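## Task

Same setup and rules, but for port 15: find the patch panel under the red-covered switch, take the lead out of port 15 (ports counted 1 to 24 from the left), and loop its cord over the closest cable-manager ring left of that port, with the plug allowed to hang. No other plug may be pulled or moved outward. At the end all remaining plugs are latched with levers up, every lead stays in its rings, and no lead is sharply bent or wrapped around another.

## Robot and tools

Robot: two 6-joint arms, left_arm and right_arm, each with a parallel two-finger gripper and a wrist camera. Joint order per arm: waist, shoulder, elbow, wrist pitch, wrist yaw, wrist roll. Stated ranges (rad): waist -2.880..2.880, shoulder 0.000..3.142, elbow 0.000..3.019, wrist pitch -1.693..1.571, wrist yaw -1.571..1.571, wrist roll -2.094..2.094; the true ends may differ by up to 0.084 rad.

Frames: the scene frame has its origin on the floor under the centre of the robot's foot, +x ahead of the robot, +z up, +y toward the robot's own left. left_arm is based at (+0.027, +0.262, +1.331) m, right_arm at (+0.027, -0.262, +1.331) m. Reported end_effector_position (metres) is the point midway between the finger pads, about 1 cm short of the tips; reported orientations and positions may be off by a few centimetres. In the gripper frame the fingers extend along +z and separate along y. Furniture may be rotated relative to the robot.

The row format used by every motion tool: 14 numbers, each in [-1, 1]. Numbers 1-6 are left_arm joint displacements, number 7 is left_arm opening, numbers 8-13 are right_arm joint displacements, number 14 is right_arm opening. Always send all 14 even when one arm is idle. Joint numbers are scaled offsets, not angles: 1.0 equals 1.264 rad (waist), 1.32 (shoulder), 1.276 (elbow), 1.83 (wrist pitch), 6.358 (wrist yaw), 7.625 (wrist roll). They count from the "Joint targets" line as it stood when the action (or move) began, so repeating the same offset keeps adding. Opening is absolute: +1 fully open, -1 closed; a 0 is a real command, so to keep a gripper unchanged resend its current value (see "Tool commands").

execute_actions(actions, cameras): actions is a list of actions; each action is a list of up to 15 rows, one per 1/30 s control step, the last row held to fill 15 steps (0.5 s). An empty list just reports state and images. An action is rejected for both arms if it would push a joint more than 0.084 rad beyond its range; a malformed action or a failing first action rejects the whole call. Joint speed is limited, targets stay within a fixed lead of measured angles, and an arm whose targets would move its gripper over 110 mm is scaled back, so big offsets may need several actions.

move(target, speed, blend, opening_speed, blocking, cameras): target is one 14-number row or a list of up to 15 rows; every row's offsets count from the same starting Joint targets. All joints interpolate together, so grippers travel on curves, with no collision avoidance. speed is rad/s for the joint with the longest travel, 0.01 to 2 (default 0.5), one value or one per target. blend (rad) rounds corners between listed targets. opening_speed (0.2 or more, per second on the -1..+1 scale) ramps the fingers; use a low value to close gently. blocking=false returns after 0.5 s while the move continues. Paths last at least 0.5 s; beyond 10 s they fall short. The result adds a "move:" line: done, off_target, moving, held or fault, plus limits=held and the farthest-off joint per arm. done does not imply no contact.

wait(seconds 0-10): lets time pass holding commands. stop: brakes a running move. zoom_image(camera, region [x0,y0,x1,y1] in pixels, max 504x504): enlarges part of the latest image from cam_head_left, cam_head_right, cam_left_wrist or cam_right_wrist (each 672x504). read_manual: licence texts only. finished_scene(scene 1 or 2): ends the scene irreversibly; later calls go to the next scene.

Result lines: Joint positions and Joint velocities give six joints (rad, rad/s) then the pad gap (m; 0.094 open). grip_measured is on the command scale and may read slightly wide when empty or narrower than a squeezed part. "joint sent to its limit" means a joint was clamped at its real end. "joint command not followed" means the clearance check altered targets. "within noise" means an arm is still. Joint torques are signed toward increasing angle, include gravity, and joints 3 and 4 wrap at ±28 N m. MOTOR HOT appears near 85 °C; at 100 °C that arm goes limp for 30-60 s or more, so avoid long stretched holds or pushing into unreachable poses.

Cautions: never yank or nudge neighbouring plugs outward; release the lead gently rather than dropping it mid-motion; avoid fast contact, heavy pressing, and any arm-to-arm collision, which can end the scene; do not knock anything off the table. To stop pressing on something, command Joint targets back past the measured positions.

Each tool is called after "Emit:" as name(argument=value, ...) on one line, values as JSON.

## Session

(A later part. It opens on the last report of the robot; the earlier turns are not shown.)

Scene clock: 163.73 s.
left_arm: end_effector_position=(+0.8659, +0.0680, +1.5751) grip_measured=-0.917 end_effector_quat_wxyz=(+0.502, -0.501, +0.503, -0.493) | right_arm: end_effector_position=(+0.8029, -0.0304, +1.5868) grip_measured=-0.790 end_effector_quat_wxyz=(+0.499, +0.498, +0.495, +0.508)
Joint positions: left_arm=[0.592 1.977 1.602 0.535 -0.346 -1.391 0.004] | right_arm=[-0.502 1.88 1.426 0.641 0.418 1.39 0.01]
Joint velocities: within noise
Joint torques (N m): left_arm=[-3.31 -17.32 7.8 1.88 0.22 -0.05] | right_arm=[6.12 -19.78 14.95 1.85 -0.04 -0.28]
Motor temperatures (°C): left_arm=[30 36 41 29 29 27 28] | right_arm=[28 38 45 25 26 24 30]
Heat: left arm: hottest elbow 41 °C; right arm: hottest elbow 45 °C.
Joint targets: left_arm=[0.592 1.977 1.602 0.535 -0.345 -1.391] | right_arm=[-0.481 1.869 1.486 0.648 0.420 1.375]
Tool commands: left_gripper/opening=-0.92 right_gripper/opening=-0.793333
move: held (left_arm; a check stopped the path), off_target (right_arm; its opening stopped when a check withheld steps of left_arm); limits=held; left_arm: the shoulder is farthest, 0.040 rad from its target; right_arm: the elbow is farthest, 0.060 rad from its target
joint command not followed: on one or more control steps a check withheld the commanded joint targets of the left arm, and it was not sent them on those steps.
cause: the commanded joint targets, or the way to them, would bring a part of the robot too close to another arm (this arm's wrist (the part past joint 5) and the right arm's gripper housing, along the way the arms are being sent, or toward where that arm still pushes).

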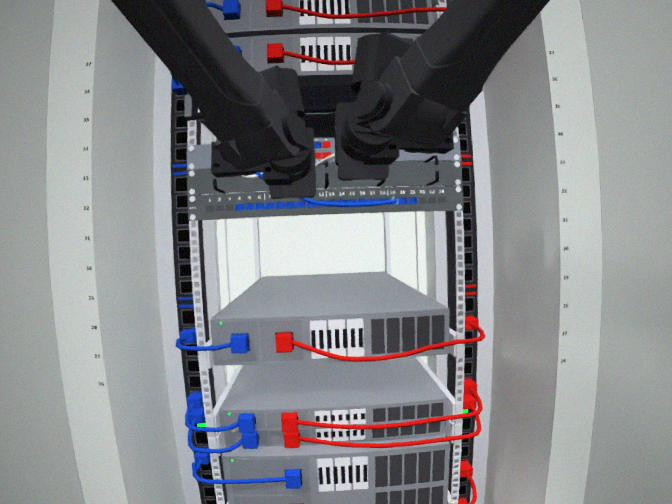

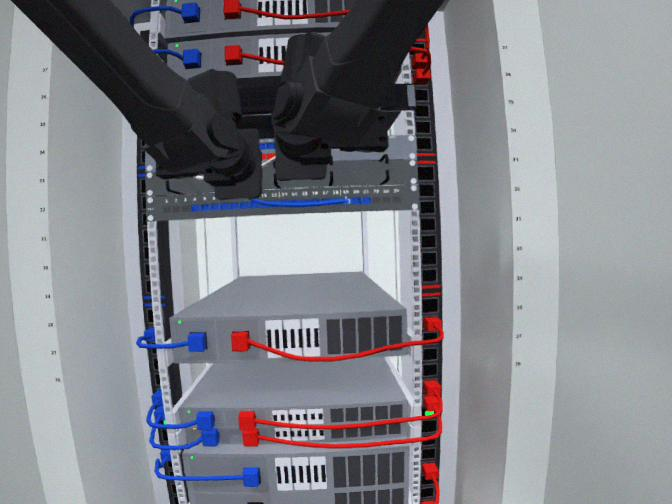

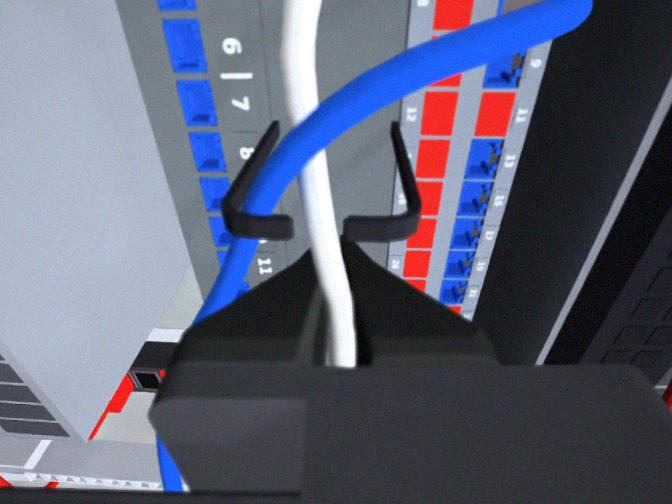

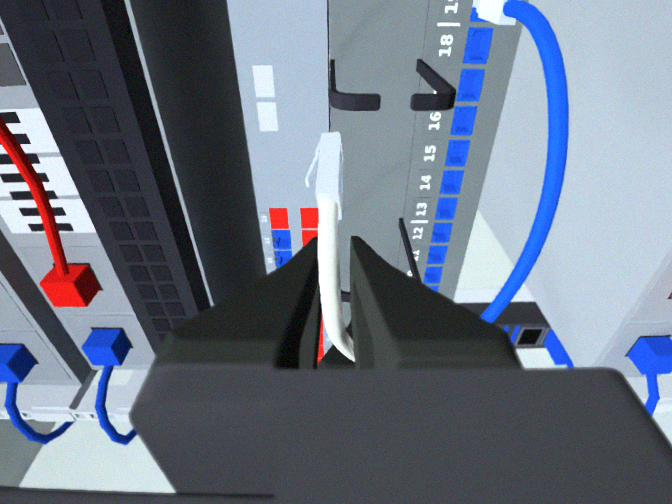

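Emit:
move(target=[0, 0, 0, 0, 0, 0, -0.92, 0, 0, 0, 0, 0, 0, -0.92], speed=0.15, opening_speed=0.4)

Emit:
zoom_image(camera="cam_head_left", region=[270, 120, 382, 204])

Scene clock: 164.53 s.
left_arm: end_effector_position=(+0.8659, +0.0680, +1.5751) grip_measured=-0.917 end_effector_quat_wxyz=(+0.503, -0.501, +0.503, -0.493) | right_arm: end_effector_position=(+0.8029, -0.0304, +1.5868) grip_measured=-0.910 end_effector_quat_wxyz=(+0.499, +0.498, +0.495, +0.508)
Joint positions: left_arm=[0.592 1.977 1.602 0.535 -0.346 -1.39 0.004] | right_arm=[-0.502 1.88 1.426 0.641 0.418 1.389 0.004]
Joint velocities: within noise
Joint torques (N m): left_arm=[-4.07 -17.26 7.91 2.07 0.23 0] | right_arm=[6.12 -19.55 14.95 1.87 -0.02 -0.3]
Motor temperatures (°C): left_arm=[30 35 41 29 29 27 28] | right_arm=[28 38 45 25 26 24 30]
Heat: left arm: hottest elbow 41 °C; right arm: hottest elbow 45 °C.
Joint targets: left_arm=[0.592 1.977 1.602 0.535 -0.345 -1.391] | right_arm=[-0.481 1.869 1.486 0.648 0.420 1.375]
move: off_target (right_arm); right_arm: the elbow is farthest, 0.060 rad from its target

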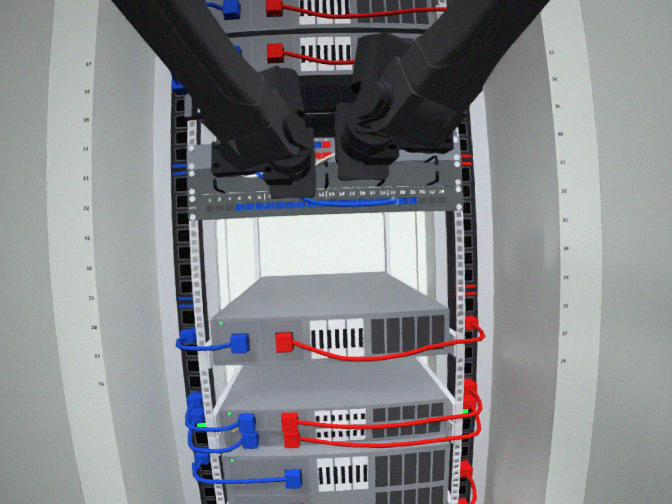

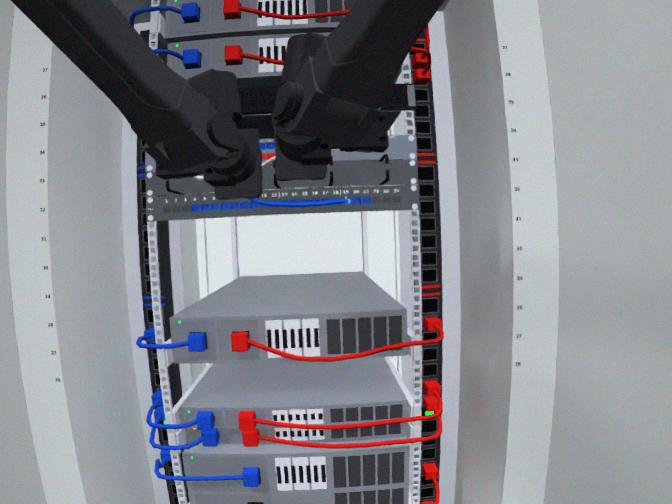

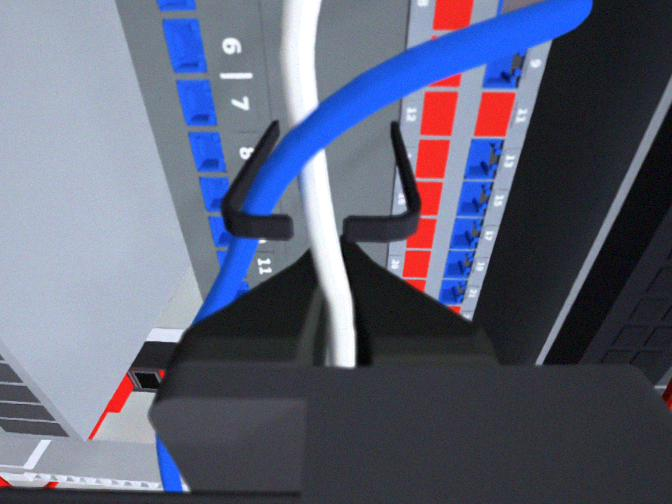

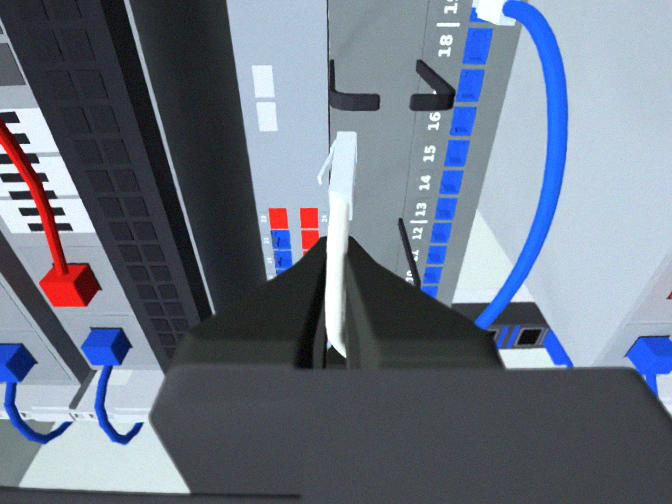

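Scaled by 4.500 from the camera's 672x504 image, which has a finer 960x720 frame.

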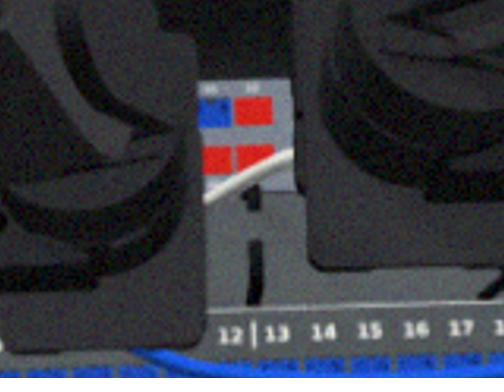

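Emit:
move(target=[-0.015, 0.01, 0, 0, -0.0005, 0, -0.92, -0.0309, 0.0348, -0.0361, 0.0109, 0, 0, -0.92], speed=0.15)

Emit:
zoom_image(camera="cam_head_left", region=[270, 120, 382, 204])

Scene clock: 166.33 s.
left_arm: end_effector_position=(+0.8659, +0.0687, +1.5750) grip_measured=-0.917 end_effector_quat_wxyz=(+0.504, -0.501, +0.503, -0.491) | right_arm: end_effector_position=(+0.8055, -0.0328, +1.5769) grip_measured=-0.917 end_effector_quat_wxyz=(+0.501, +0.500, +0.494, +0.504)
Joint positions: left_arm=[0.592 1.977 1.602 0.535 -0.35 -1.387 0.004] | right_arm=[-0.507 1.896 1.426 0.654 0.421 1.388 0.004]
Joint velocities: within noise
Joint torques (N m): left_arm=[-5.25 -15.97 7.86 2 0.27 -0.06] | right_arm=[3.37 -17.49 10.93 2.19 -0.18 -0.28]
Motor temperatures (°C): left_arm=[30 35 41 29 29 27 28] | right_arm=[28 38 46 25 26 24 30]
Heat: left arm: hottest elbow 41 °C; right arm: hottest elbow 46 °C.
Joint targets: left_arm=[0.573 1.990 1.602 0.535 -0.349 -1.391] | right_arm=[-0.520 1.915 1.440 0.667 0.420 1.375]
move: done

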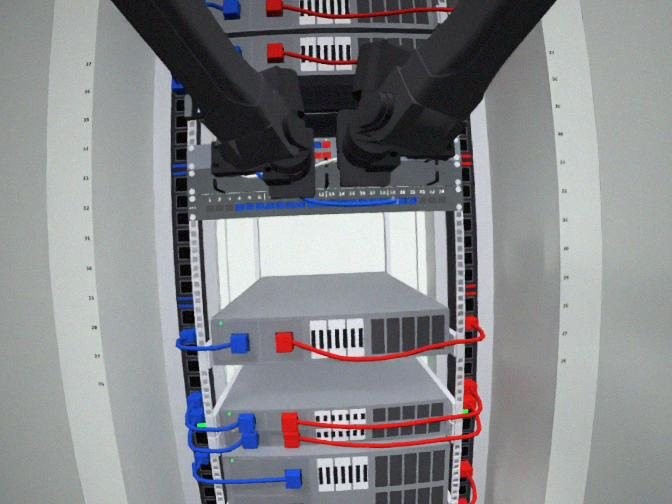

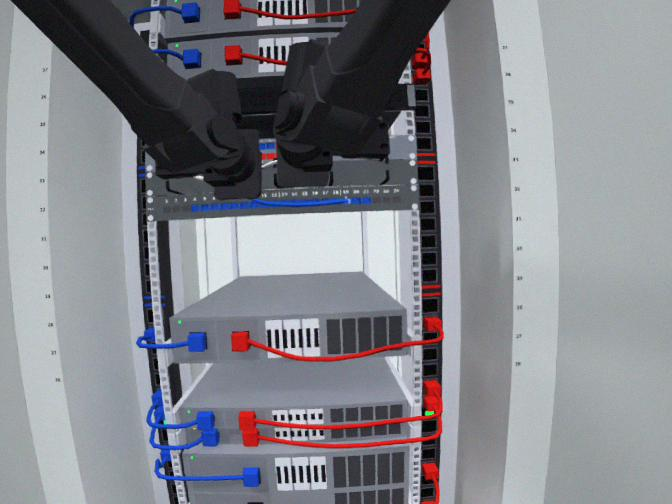

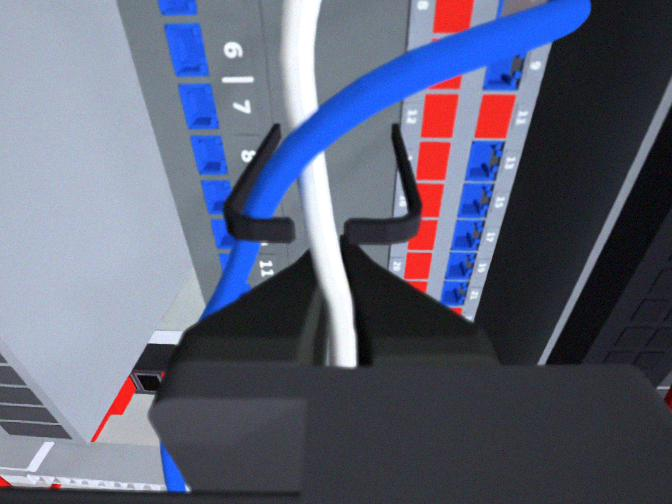

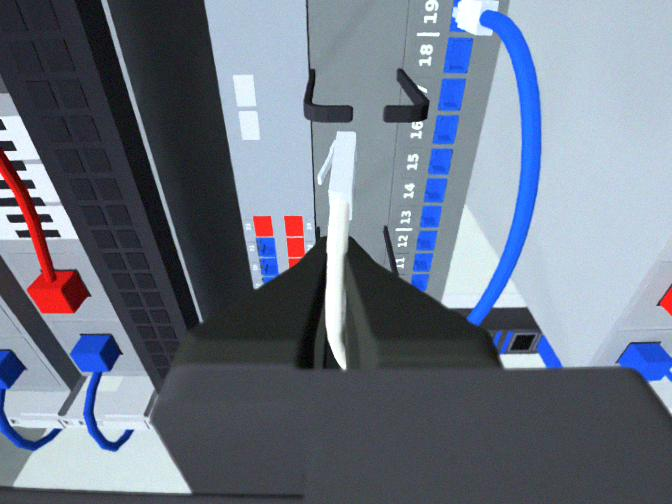

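Scaled by 4.500 from the camera's 672x504 image, which has a finer 960x720 frame.

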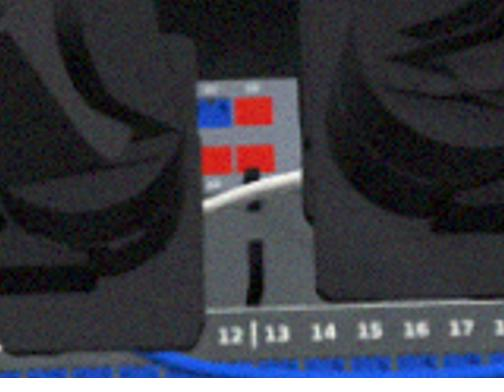

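Emit:
move(target=[0, 0.029, 0, 0, -0.0000, 0, -0.92, -0.0040, 0.0100, 0, 0, 0, 0, -0.92], speed=0.15)

Emit:
zoom_image(camera="cam_head_left", region=[270, 120, 382, 204])

Scene clock: 168.33 s.
left_arm: end_effector_position=(+0.8665, +0.0673, +1.5682) grip_measured=-0.917 end_effector_quat_wxyz=(+0.504, -0.501, +0.508, -0.487) | right_arm: end_effector_position=(+0.8072, -0.0343, +1.5693) grip_measured=-0.919 end_effector_quat_wxyz=(+0.501, +0.502, +0.496, +0.501)
Joint positions: left_arm=[0.592 1.985 1.602 0.535 -0.35 -1.38 0.004] | right_arm=[-0.511 1.906 1.426 0.656 0.421 1.388 0.004]
Joint velocities: left_arm=[within noise] | right_arm=[-0.015 0.015 -0.012 -0.012 -0.066 0.022 0.009]
Joint torques (N m): left_arm=[-5.01 -15.15 7.69 1.92 0.28 -0.09] | right_arm=[3.78 -17.26 10.77 2.18 -0.17 -0.28]
Motor temperatures (°C): left_arm=[30 35 40 29 29 27 28] | right_arm=[28 38 46 25 26 24 30]
Heat: left arm: hottest elbow 40 °C; right arm: hottest elbow 46 °C.
Joint targets: left_arm=[0.573 2.028 1.602 0.535 -0.348 -1.391] | right_arm=[-0.525 1.929 1.440 0.668 0.420 1.375]
move: off_target (left_arm); left_arm: the shoulder is farthest, 0.043 rad from its target

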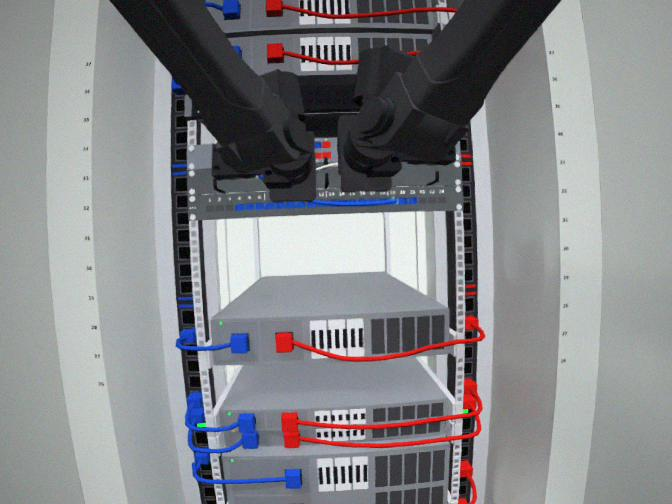

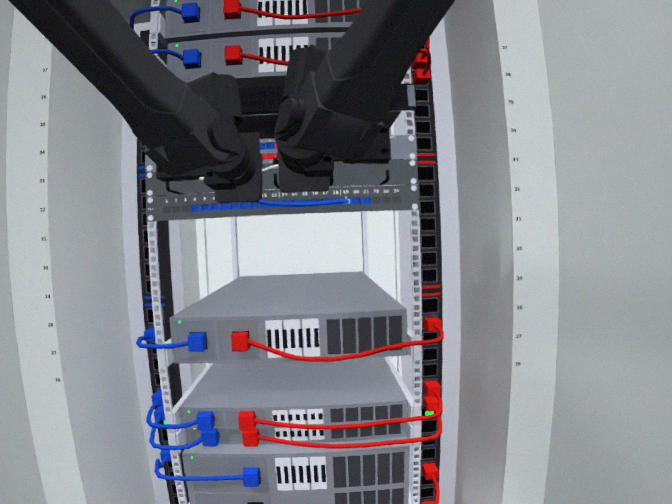

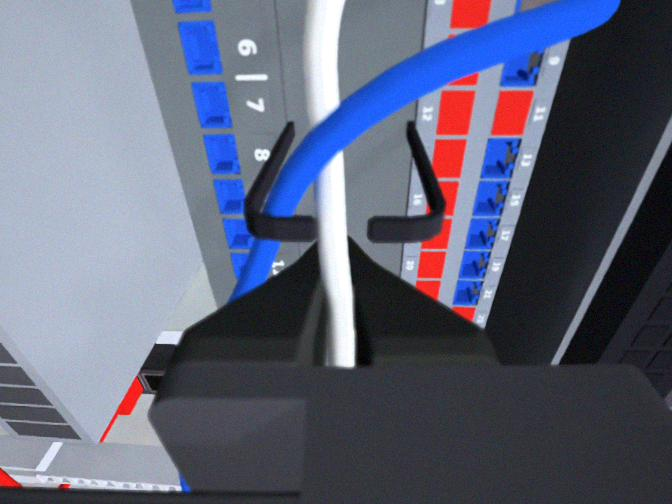

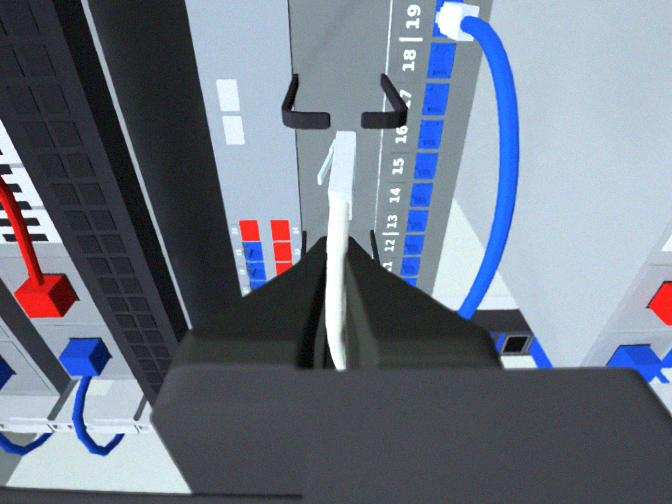

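Scaled by 4.500 from the camera's 672x504 image, which has a finer 960x720 frame.

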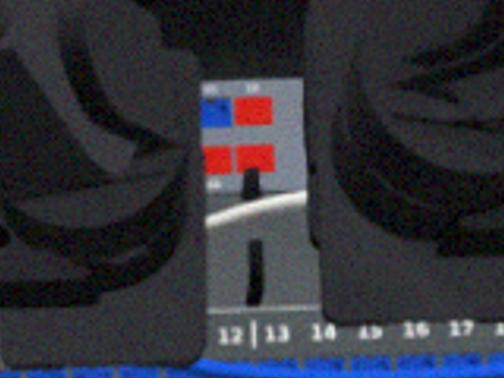

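Emit:
move(target=[0, 0.0, 0, 0, -0.0000, 0, -0.92, -0.0030, 0.0080, 0, 0, 0, 0.0065, -0.92], speed=0.15, cameras=["cam_head_left","cam_head_right","cam_left_wrist"])

Emit:
zoom_image(camera="cam_head_left", region=[270, 120, 382, 204])

Emit:
zoom_image(camera="cam_head_right", region=[220, 120, 332, 204])

Scene clock: 170.10 s.
left_arm: end_effector_position=(+0.8665, +0.0674, +1.5682) grip_measured=-0.917 end_effector_quat_wxyz=(+0.505, -0.500, +0.508, -0.486) | right_arm: end_effector_position=(+0.8083, -0.0351, +1.5641) grip_measured=-0.918 end_effector_quat_wxyz=(+0.494, +0.510, +0.491, +0.505)
Joint positions: left_arm=[0.592 1.985 1.602 0.535 -0.35 -1.377 0.004] | right_arm=[-0.514 1.912 1.426 0.658 0.421 1.415 0.004]
Joint velocities: left_arm=[within noise] | right_arm=[-0.005 -0.024 -0.017 0.007 0.037 -0.007 0.005]
Joint torques (N m): left_arm=[-5.83 -13.68 7.92 2.03 0.29 -0.14] | right_arm=[3.14 -16.56 10.82 2.09 -0.16 -0.02]
Motor temperatures (°C): left_arm=[30 35 40 29 29 27 28] | right_arm=[28 38 46 25 26 24 30]
Heat: left arm: hottest elbow 40 °C; right arm: hottest elbow 46 °C.
Joint targets: left_arm=[0.573 2.028 1.602 0.535 -0.349 -1.391] | right_arm=[-0.529 1.939 1.440 0.667 0.420 1.425]
move: off_target (left_arm); left_arm: the shoulder is farthest, 0.043 rad from its target
Images, in order (width x height): cam_head_left 672x504, cam_head_right 672x504, cam_left_wrist 672x504.

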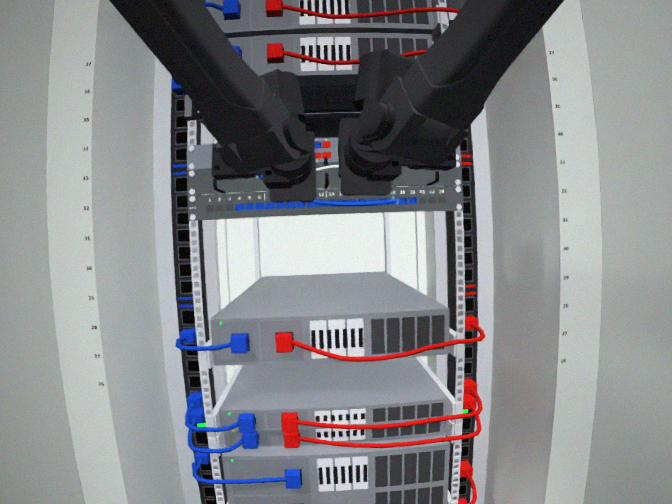

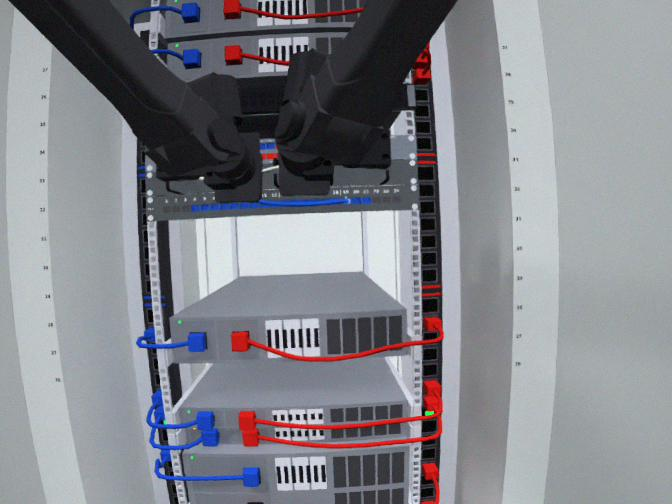

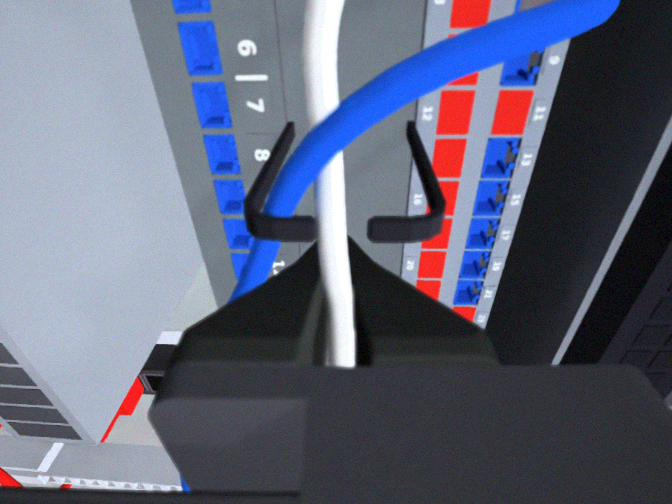

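Scaled by 4.500 from the camera's 672x504 image, which has a finer 960x720 frame.

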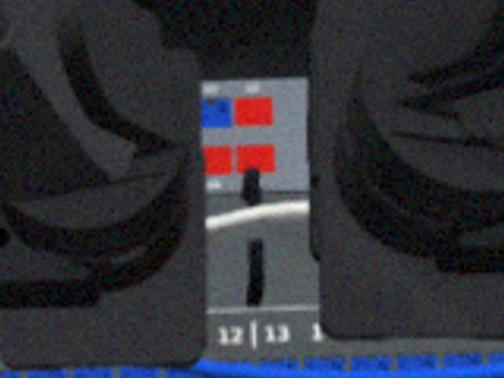

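Scaled by 4.500 from the camera's 672x504 image, which has a finer 960x720 frame.

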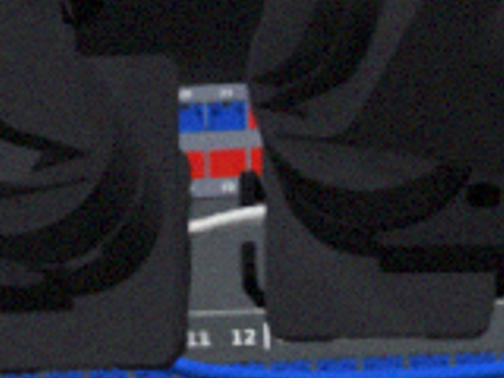

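Emit:
move(target=[0.0016, 0.0098, 0.0611, -0.0175, 0.0005, 0, -0.92, -0.0071, 0.0091, 0.0627, -0.0191, -0.0006, 0, -0.92], speed=0.15, cameras=["cam_head_left","cam_head_right","cam_left_wrist"])

Emit:
zoom_image(camera="cam_head_left", region=[270, 120, 382, 204])

Emit:
zoom_image(camera="cam_head_right", region=[220, 120, 332, 204])

Scene clock: 171.67 s.
left_arm: end_effector_position=(+0.8735, +0.0650, +1.5690) grip_measured=-0.917 end_effector_quat_wxyz=(+0.505, -0.500, +0.508, -0.486) | right_arm: end_effector_position=(+0.8194, -0.0388, +1.5686) grip_measured=-0.920 end_effector_quat_wxyz=(+0.497, +0.511, +0.486, +0.505)
Joint positions: left_arm=[0.592 2.002 1.633 0.522 -0.35 -1.377 0.004] | right_arm=[-0.523 1.928 1.464 0.644 0.42 1.416 0.004]
Joint velocities: left_arm=[within noise] | right_arm=[0.005 0.015 0.007 -0.002 0.007 -0.066 -0.004]
Joint torques (N m): left_arm=[-4.72 -14.8 11.14 1.33 0.45 -0.15] | right_arm=[3.19 -17.26 14.58 1.2 -0.26 -0.02]
Motor temperatures (°C): left_arm=[30 35 40 29 29 27 28] | right_arm=[28 38 46 25 26 24 30]
Heat: left arm: hottest elbow 40 °C; right arm: hottest elbow 46 °C.
Joint targets: left_arm=[0.575 2.041 1.680 0.503 -0.346 -1.391] | right_arm=[-0.538 1.951 1.521 0.633 0.416 1.425]
move: off_target (left_arm, right_arm); left_arm: the elbow is farthest, 0.047 rad from its target; right_arm: the elbow is farthest, 0.056 rad from its target
Images, in order (width x height): cam_head_left 672x504, cam_head_right 672x504, cam_left_wrist 672x504.

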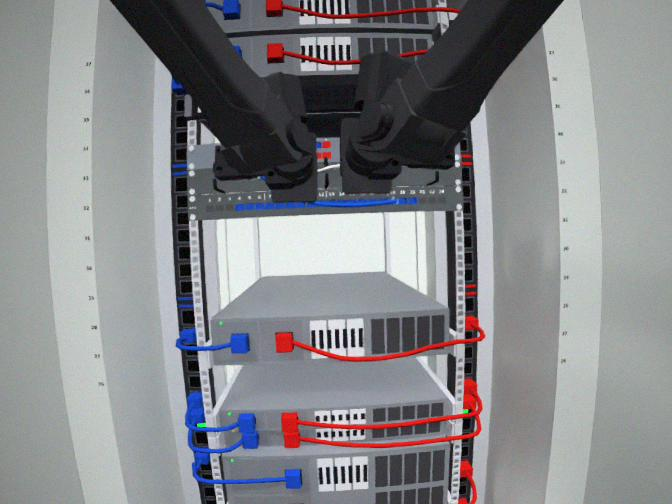

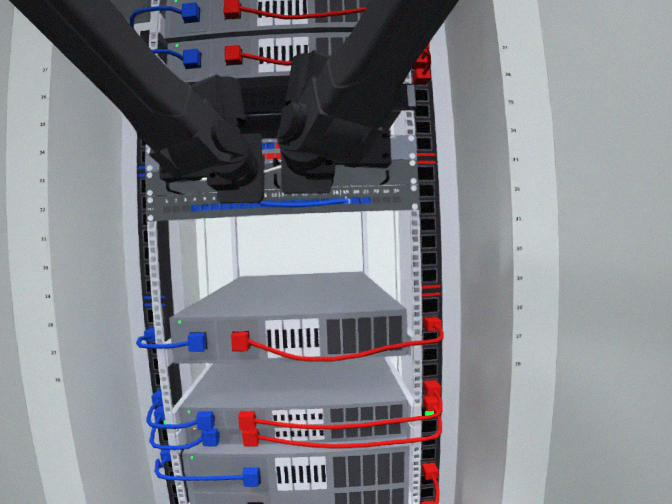

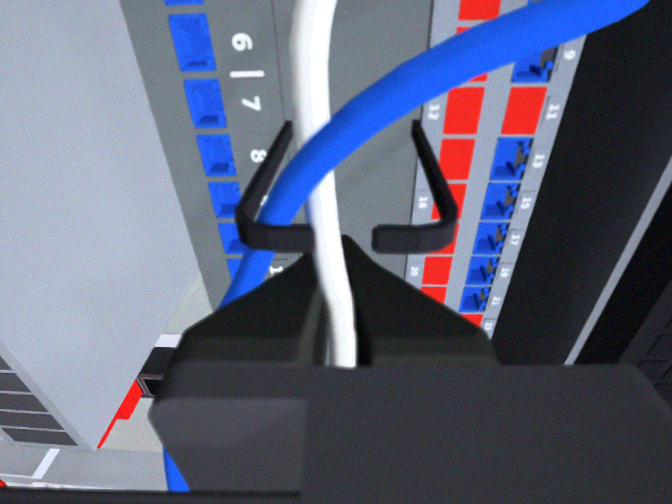

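Scaled by 4.500 from the camera's 672x504 image, which has a finer 960x720 frame.

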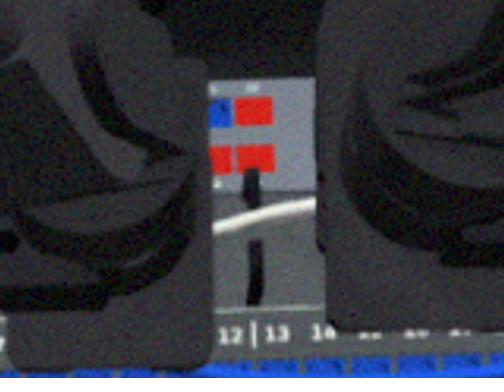

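Scaled by 4.500 from the camera's 672x504 image, which has a finer 960x720 frame.

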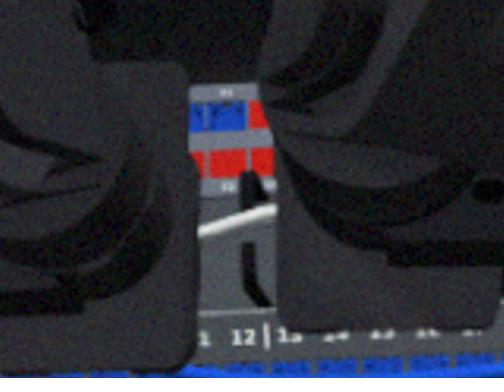

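Emit:
move(target=[0, 0, 0, 0, 0, 0, -0.92, 0, 0.0080, 0, 0, 0, 0, -0.92], speed=0.15, cameras=["cam_head_left","cam_head_right","cam_right_wrist"])

Emit:
zoom_image(camera="cam_head_left", region=[290, 140, 362, 194])

Emit:
zoom_image(camera="cam_head_right", region=[240, 140, 312, 194])

Scene clock: 172.67 s.
left_arm: end_effector_position=(+0.8736, +0.0650, +1.5688) grip_measured=-0.917 end_effector_quat_wxyz=(+0.505, -0.500, +0.508, -0.486) | right_arm: end_effector_position=(+0.8208, -0.0393, +1.5637) grip_measured=-0.917 end_effector_quat_wxyz=(+0.497, +0.512, +0.488, +0.503)
Joint positions: left_arm=[0.592 2.002 1.633 0.521 -0.35 -1.377 0.004] | right_arm=[-0.526 1.935 1.466 0.643 0.42 1.416 0.004]
Joint velocities: within noise
Joint torques (N m): left_arm=[-5.25 -14.51 11.12 1.13 0.42 -0.14] | right_arm=[3.6 -17.26 14.35 1.17 -0.29 -0.02]
Motor temperatures (°C): left_arm=[30 35 41 29 29 27 28] | right_arm=[28 38 46 25 26 24 30]
Heat: left arm: hottest elbow 41 °C; right arm: hottest elbow 46 °C.
Joint targets: left_arm=[0.575 2.041 1.680 0.503 -0.346 -1.391] | right_arm=[-0.538 1.962 1.520 0.633 0.416 1.425]
move: off_target (left_arm, right_arm); left_arm: the elbow is farthest, 0.047 rad from its target; right_arm: the elbow is farthest, 0.055 rad from its target
Images, in order (width x height): cam_head_left 672x504, cam_head_right 672x504, cam_right_wrist 672x504.

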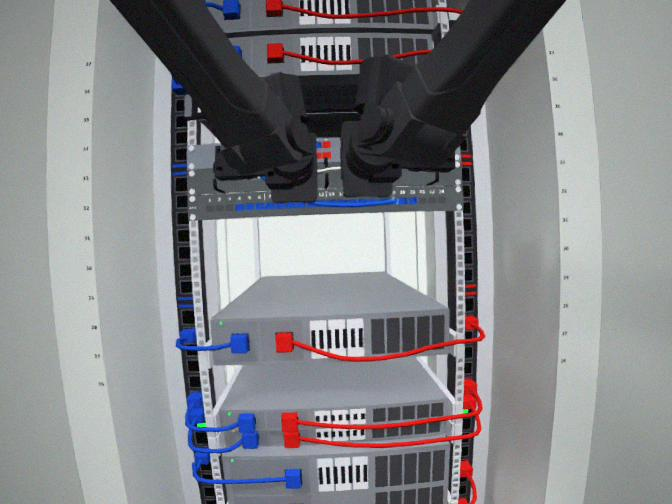

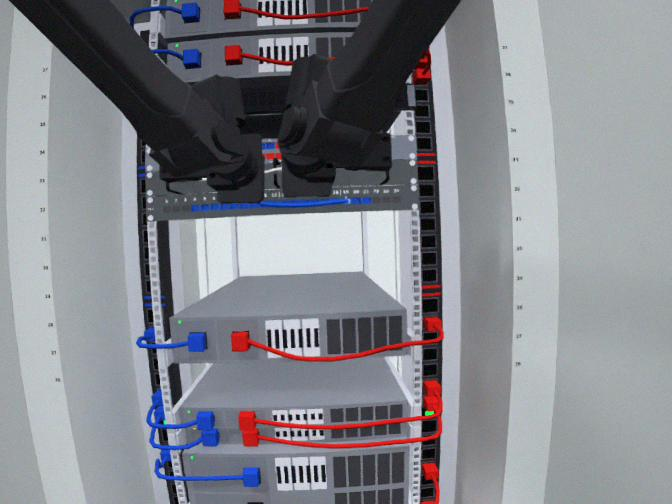

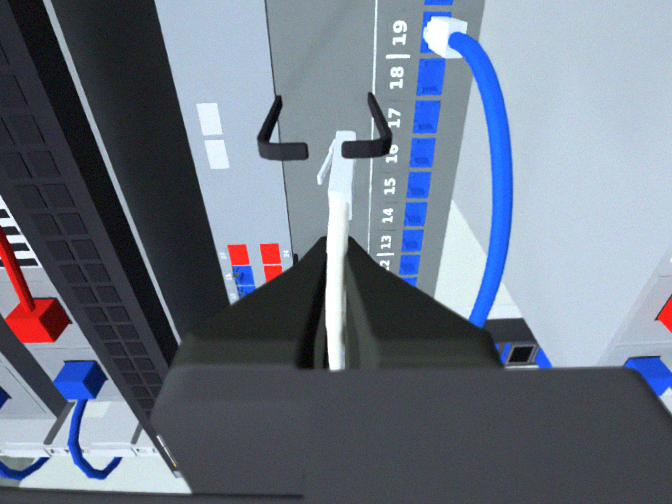

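Scaled by 7.000 from the camera's 672x504 image, which has a finer 960x720 frame.

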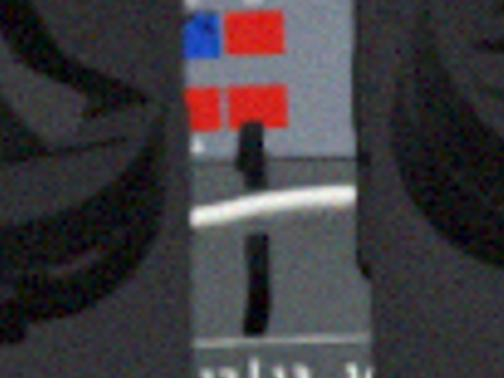

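Scaled by 7.000 from the camera's 672x504 image, which has a finer 960x720 frame.

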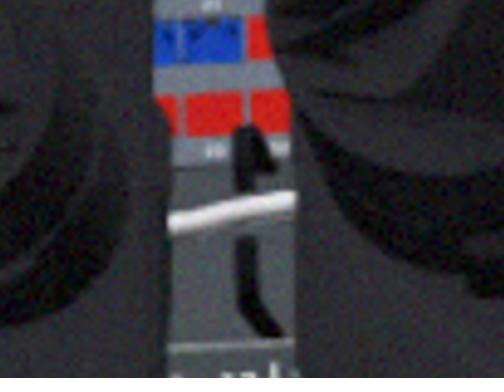

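Emit:
move(target=[-0.0010, 0.0080, 0.0150, -0.0052, 0.0003, 0, -0.92, -0.0024, 0.0091, 0.0180, -0.0062, -0.0004, 0, -0.92], speed=0.15, cameras=["cam_head_left","cam_head_right","cam_right_wrist","cam_left_wrist"])

Emit:
zoom_image(camera="cam_head_left", region=[290, 140, 362, 194])

Emit:
zoom_image(camera="cam_head_right", region=[240, 140, 312, 194])

Scene clock: 173.87 s.
left_arm: end_effector_position=(+0.8773, +0.0639, +1.5691) grip_measured=-0.917 end_effector_quat_wxyz=(+0.505, -0.500, +0.509, -0.486) | right_arm: end_effector_position=(+0.8273, -0.0409, +1.5648) grip_measured=-0.917 end_effector_quat_wxyz=(+0.498, +0.513, +0.486, +0.502)
Joint positions: left_arm=[0.592 2.011 1.649 0.512 -0.351 -1.377 0.004] | right_arm=[-0.531 1.946 1.488 0.635 0.42 1.416 0.004]
Joint velocities: within noise
Joint torques (N m): left_arm=[-5.48 -14.45 11.38 1.47 0.53 -0.16] | right_arm=[3.72 -17.38 14.49 1.05 -0.38 -0.01]
Motor temperatures (°C): left_arm=[30 36 41 29 29 27 28] | right_arm=[28 38 46 25 26 24 30]
Heat: left arm: hottest elbow 41 °C; right arm: hottest elbow 46 °C.
Joint targets: left_arm=[0.574 2.051 1.699 0.493 -0.344 -1.391] | right_arm=[-0.541 1.974 1.543 0.621 0.413 1.425]
move: off_target (left_arm, right_arm); left_arm: the elbow is farthest, 0.050 rad from its target; right_arm: the elbow is farthest, 0.055 rad from its target

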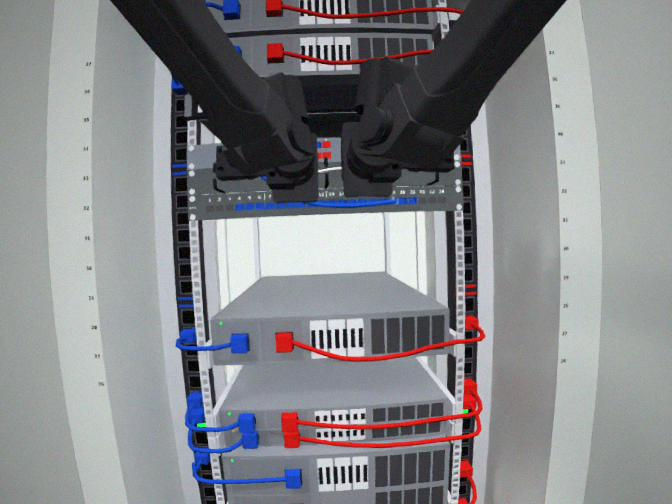

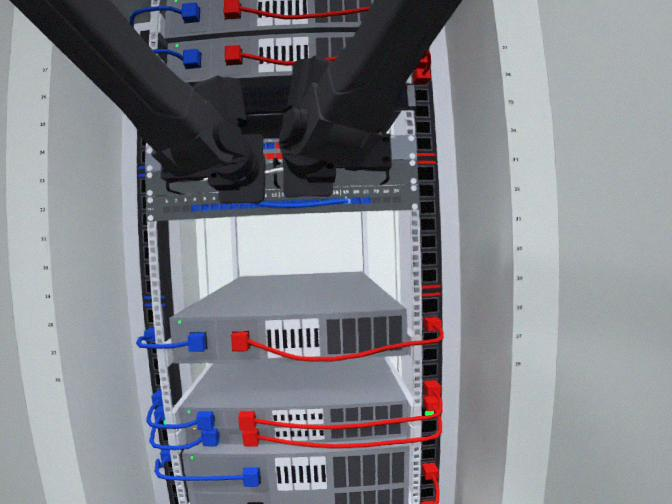

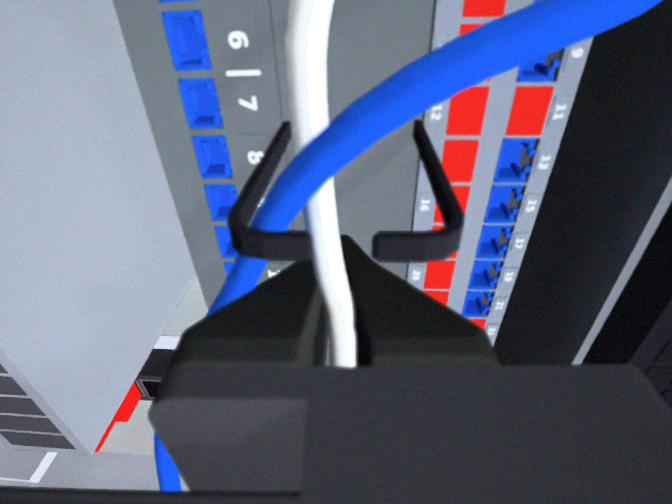

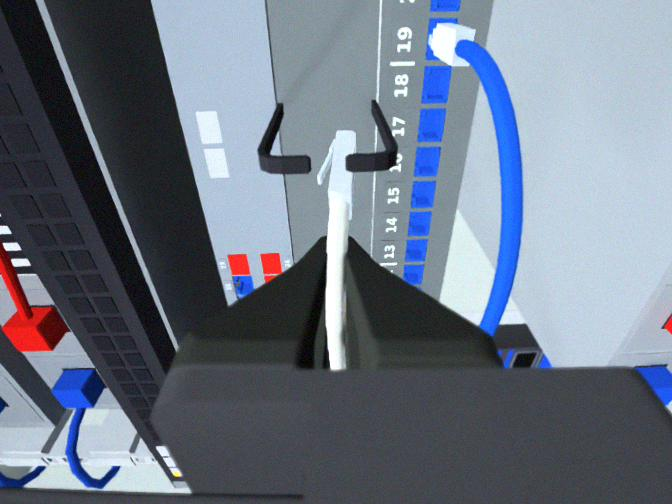

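Scaled by 7.000 from the camera's 672x504 image, which has a finer 960x720 frame.

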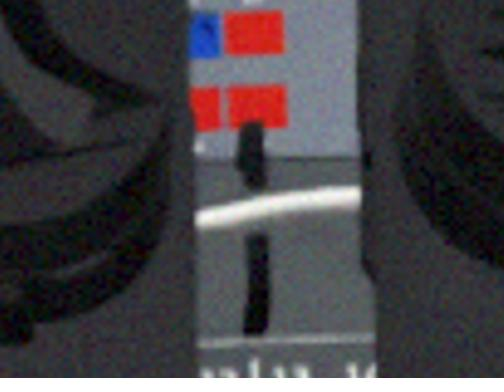

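Scaled by 7.000 from the camera's 672x504 image, which has a finer 960x720 frame.

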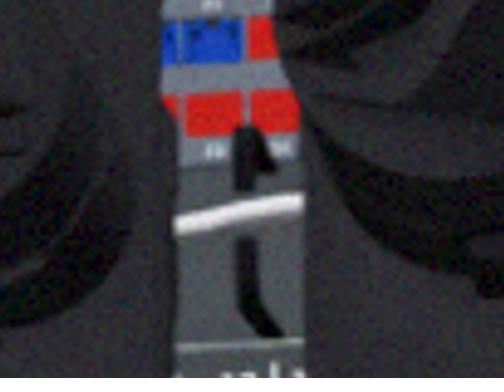

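Emit:
move(target=[-0.0010, 0.0050, 0.000, 0, 0.000, 0, -0.92, -0.000, 0.0050, 0, 0, 0, 0, -0.92], speed=0.15, cameras=["cam_head_left","cam_head_right"])

Emit:
zoom_image(camera="cam_head_left", region=[290, 140, 362, 194])

Emit:
zoom_image(camera="cam_head_right", region=[240, 140, 312, 194])

Scene clock: 175.10 s.
left_arm: end_effector_position=(+0.8779, +0.0636, +1.5684) grip_measured=-0.917 end_effector_quat_wxyz=(+0.505, -0.500, +0.509, -0.486) | right_arm: end_effector_position=(+0.8283, -0.0410, +1.5620) grip_measured=-0.919 end_effector_quat_wxyz=(+0.498, +0.514, +0.487, +0.501)
Joint positions: left_arm=[0.592 2.013 1.652 0.512 -0.351 -1.377 0.004] | right_arm=[-0.532 1.951 1.49 0.634 0.42 1.417 0.004]
Joint velocities: left_arm=[within noise] | right_arm=[-0.005 -0.015 0.017 -0.017 -0.007 -0.022 -0.005]
Joint torques (N m): left_arm=[-4.72 -14.8 11.18 1.24 0.57 -0.19] | right_arm=[3.72 -17.49 14.3 1.09 -0.37 -0.04]
Motor temperatures (°C): left_arm=[30 36 41 29 29 27 28] | right_arm=[28 38 46 25 26 24 30]
Heat: left arm: hottest elbow 41 °C; right arm: hottest elbow 46 °C.
Joint targets: left_arm=[0.573 2.058 1.699 0.493 -0.343 -1.391] | right_arm=[-0.541 1.980 1.544 0.621 0.413 1.425]
move: off_target (left_arm, right_arm); left_arm: the elbow is farthest, 0.047 rad from its target; right_arm: the elbow is farthest, 0.053 rad from its target
Images, in order (width x height): cam_head_left 672x504, cam_head_right 672x504.

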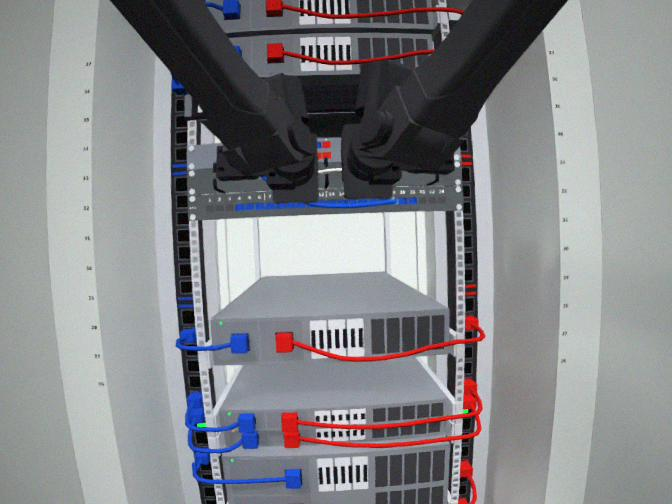

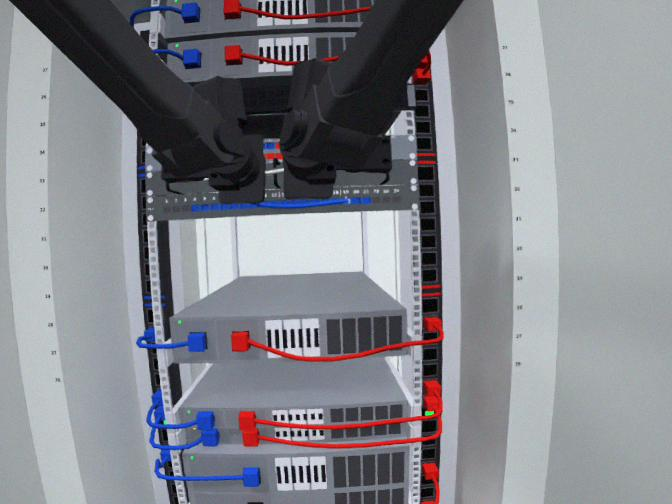

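Scaled by 7.000 from the camera's 672x504 image, which has a finer 960x720 frame.

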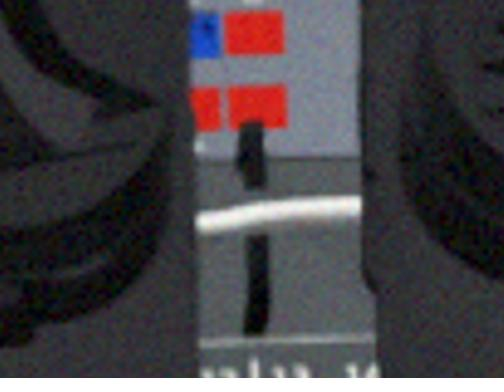

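Scaled by 7.000 from the camera's 672x504 image, which has a finer 960x720 frame.

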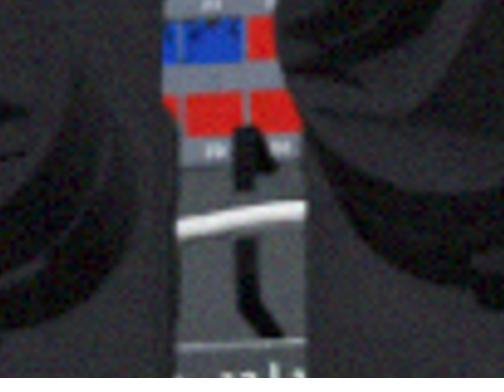

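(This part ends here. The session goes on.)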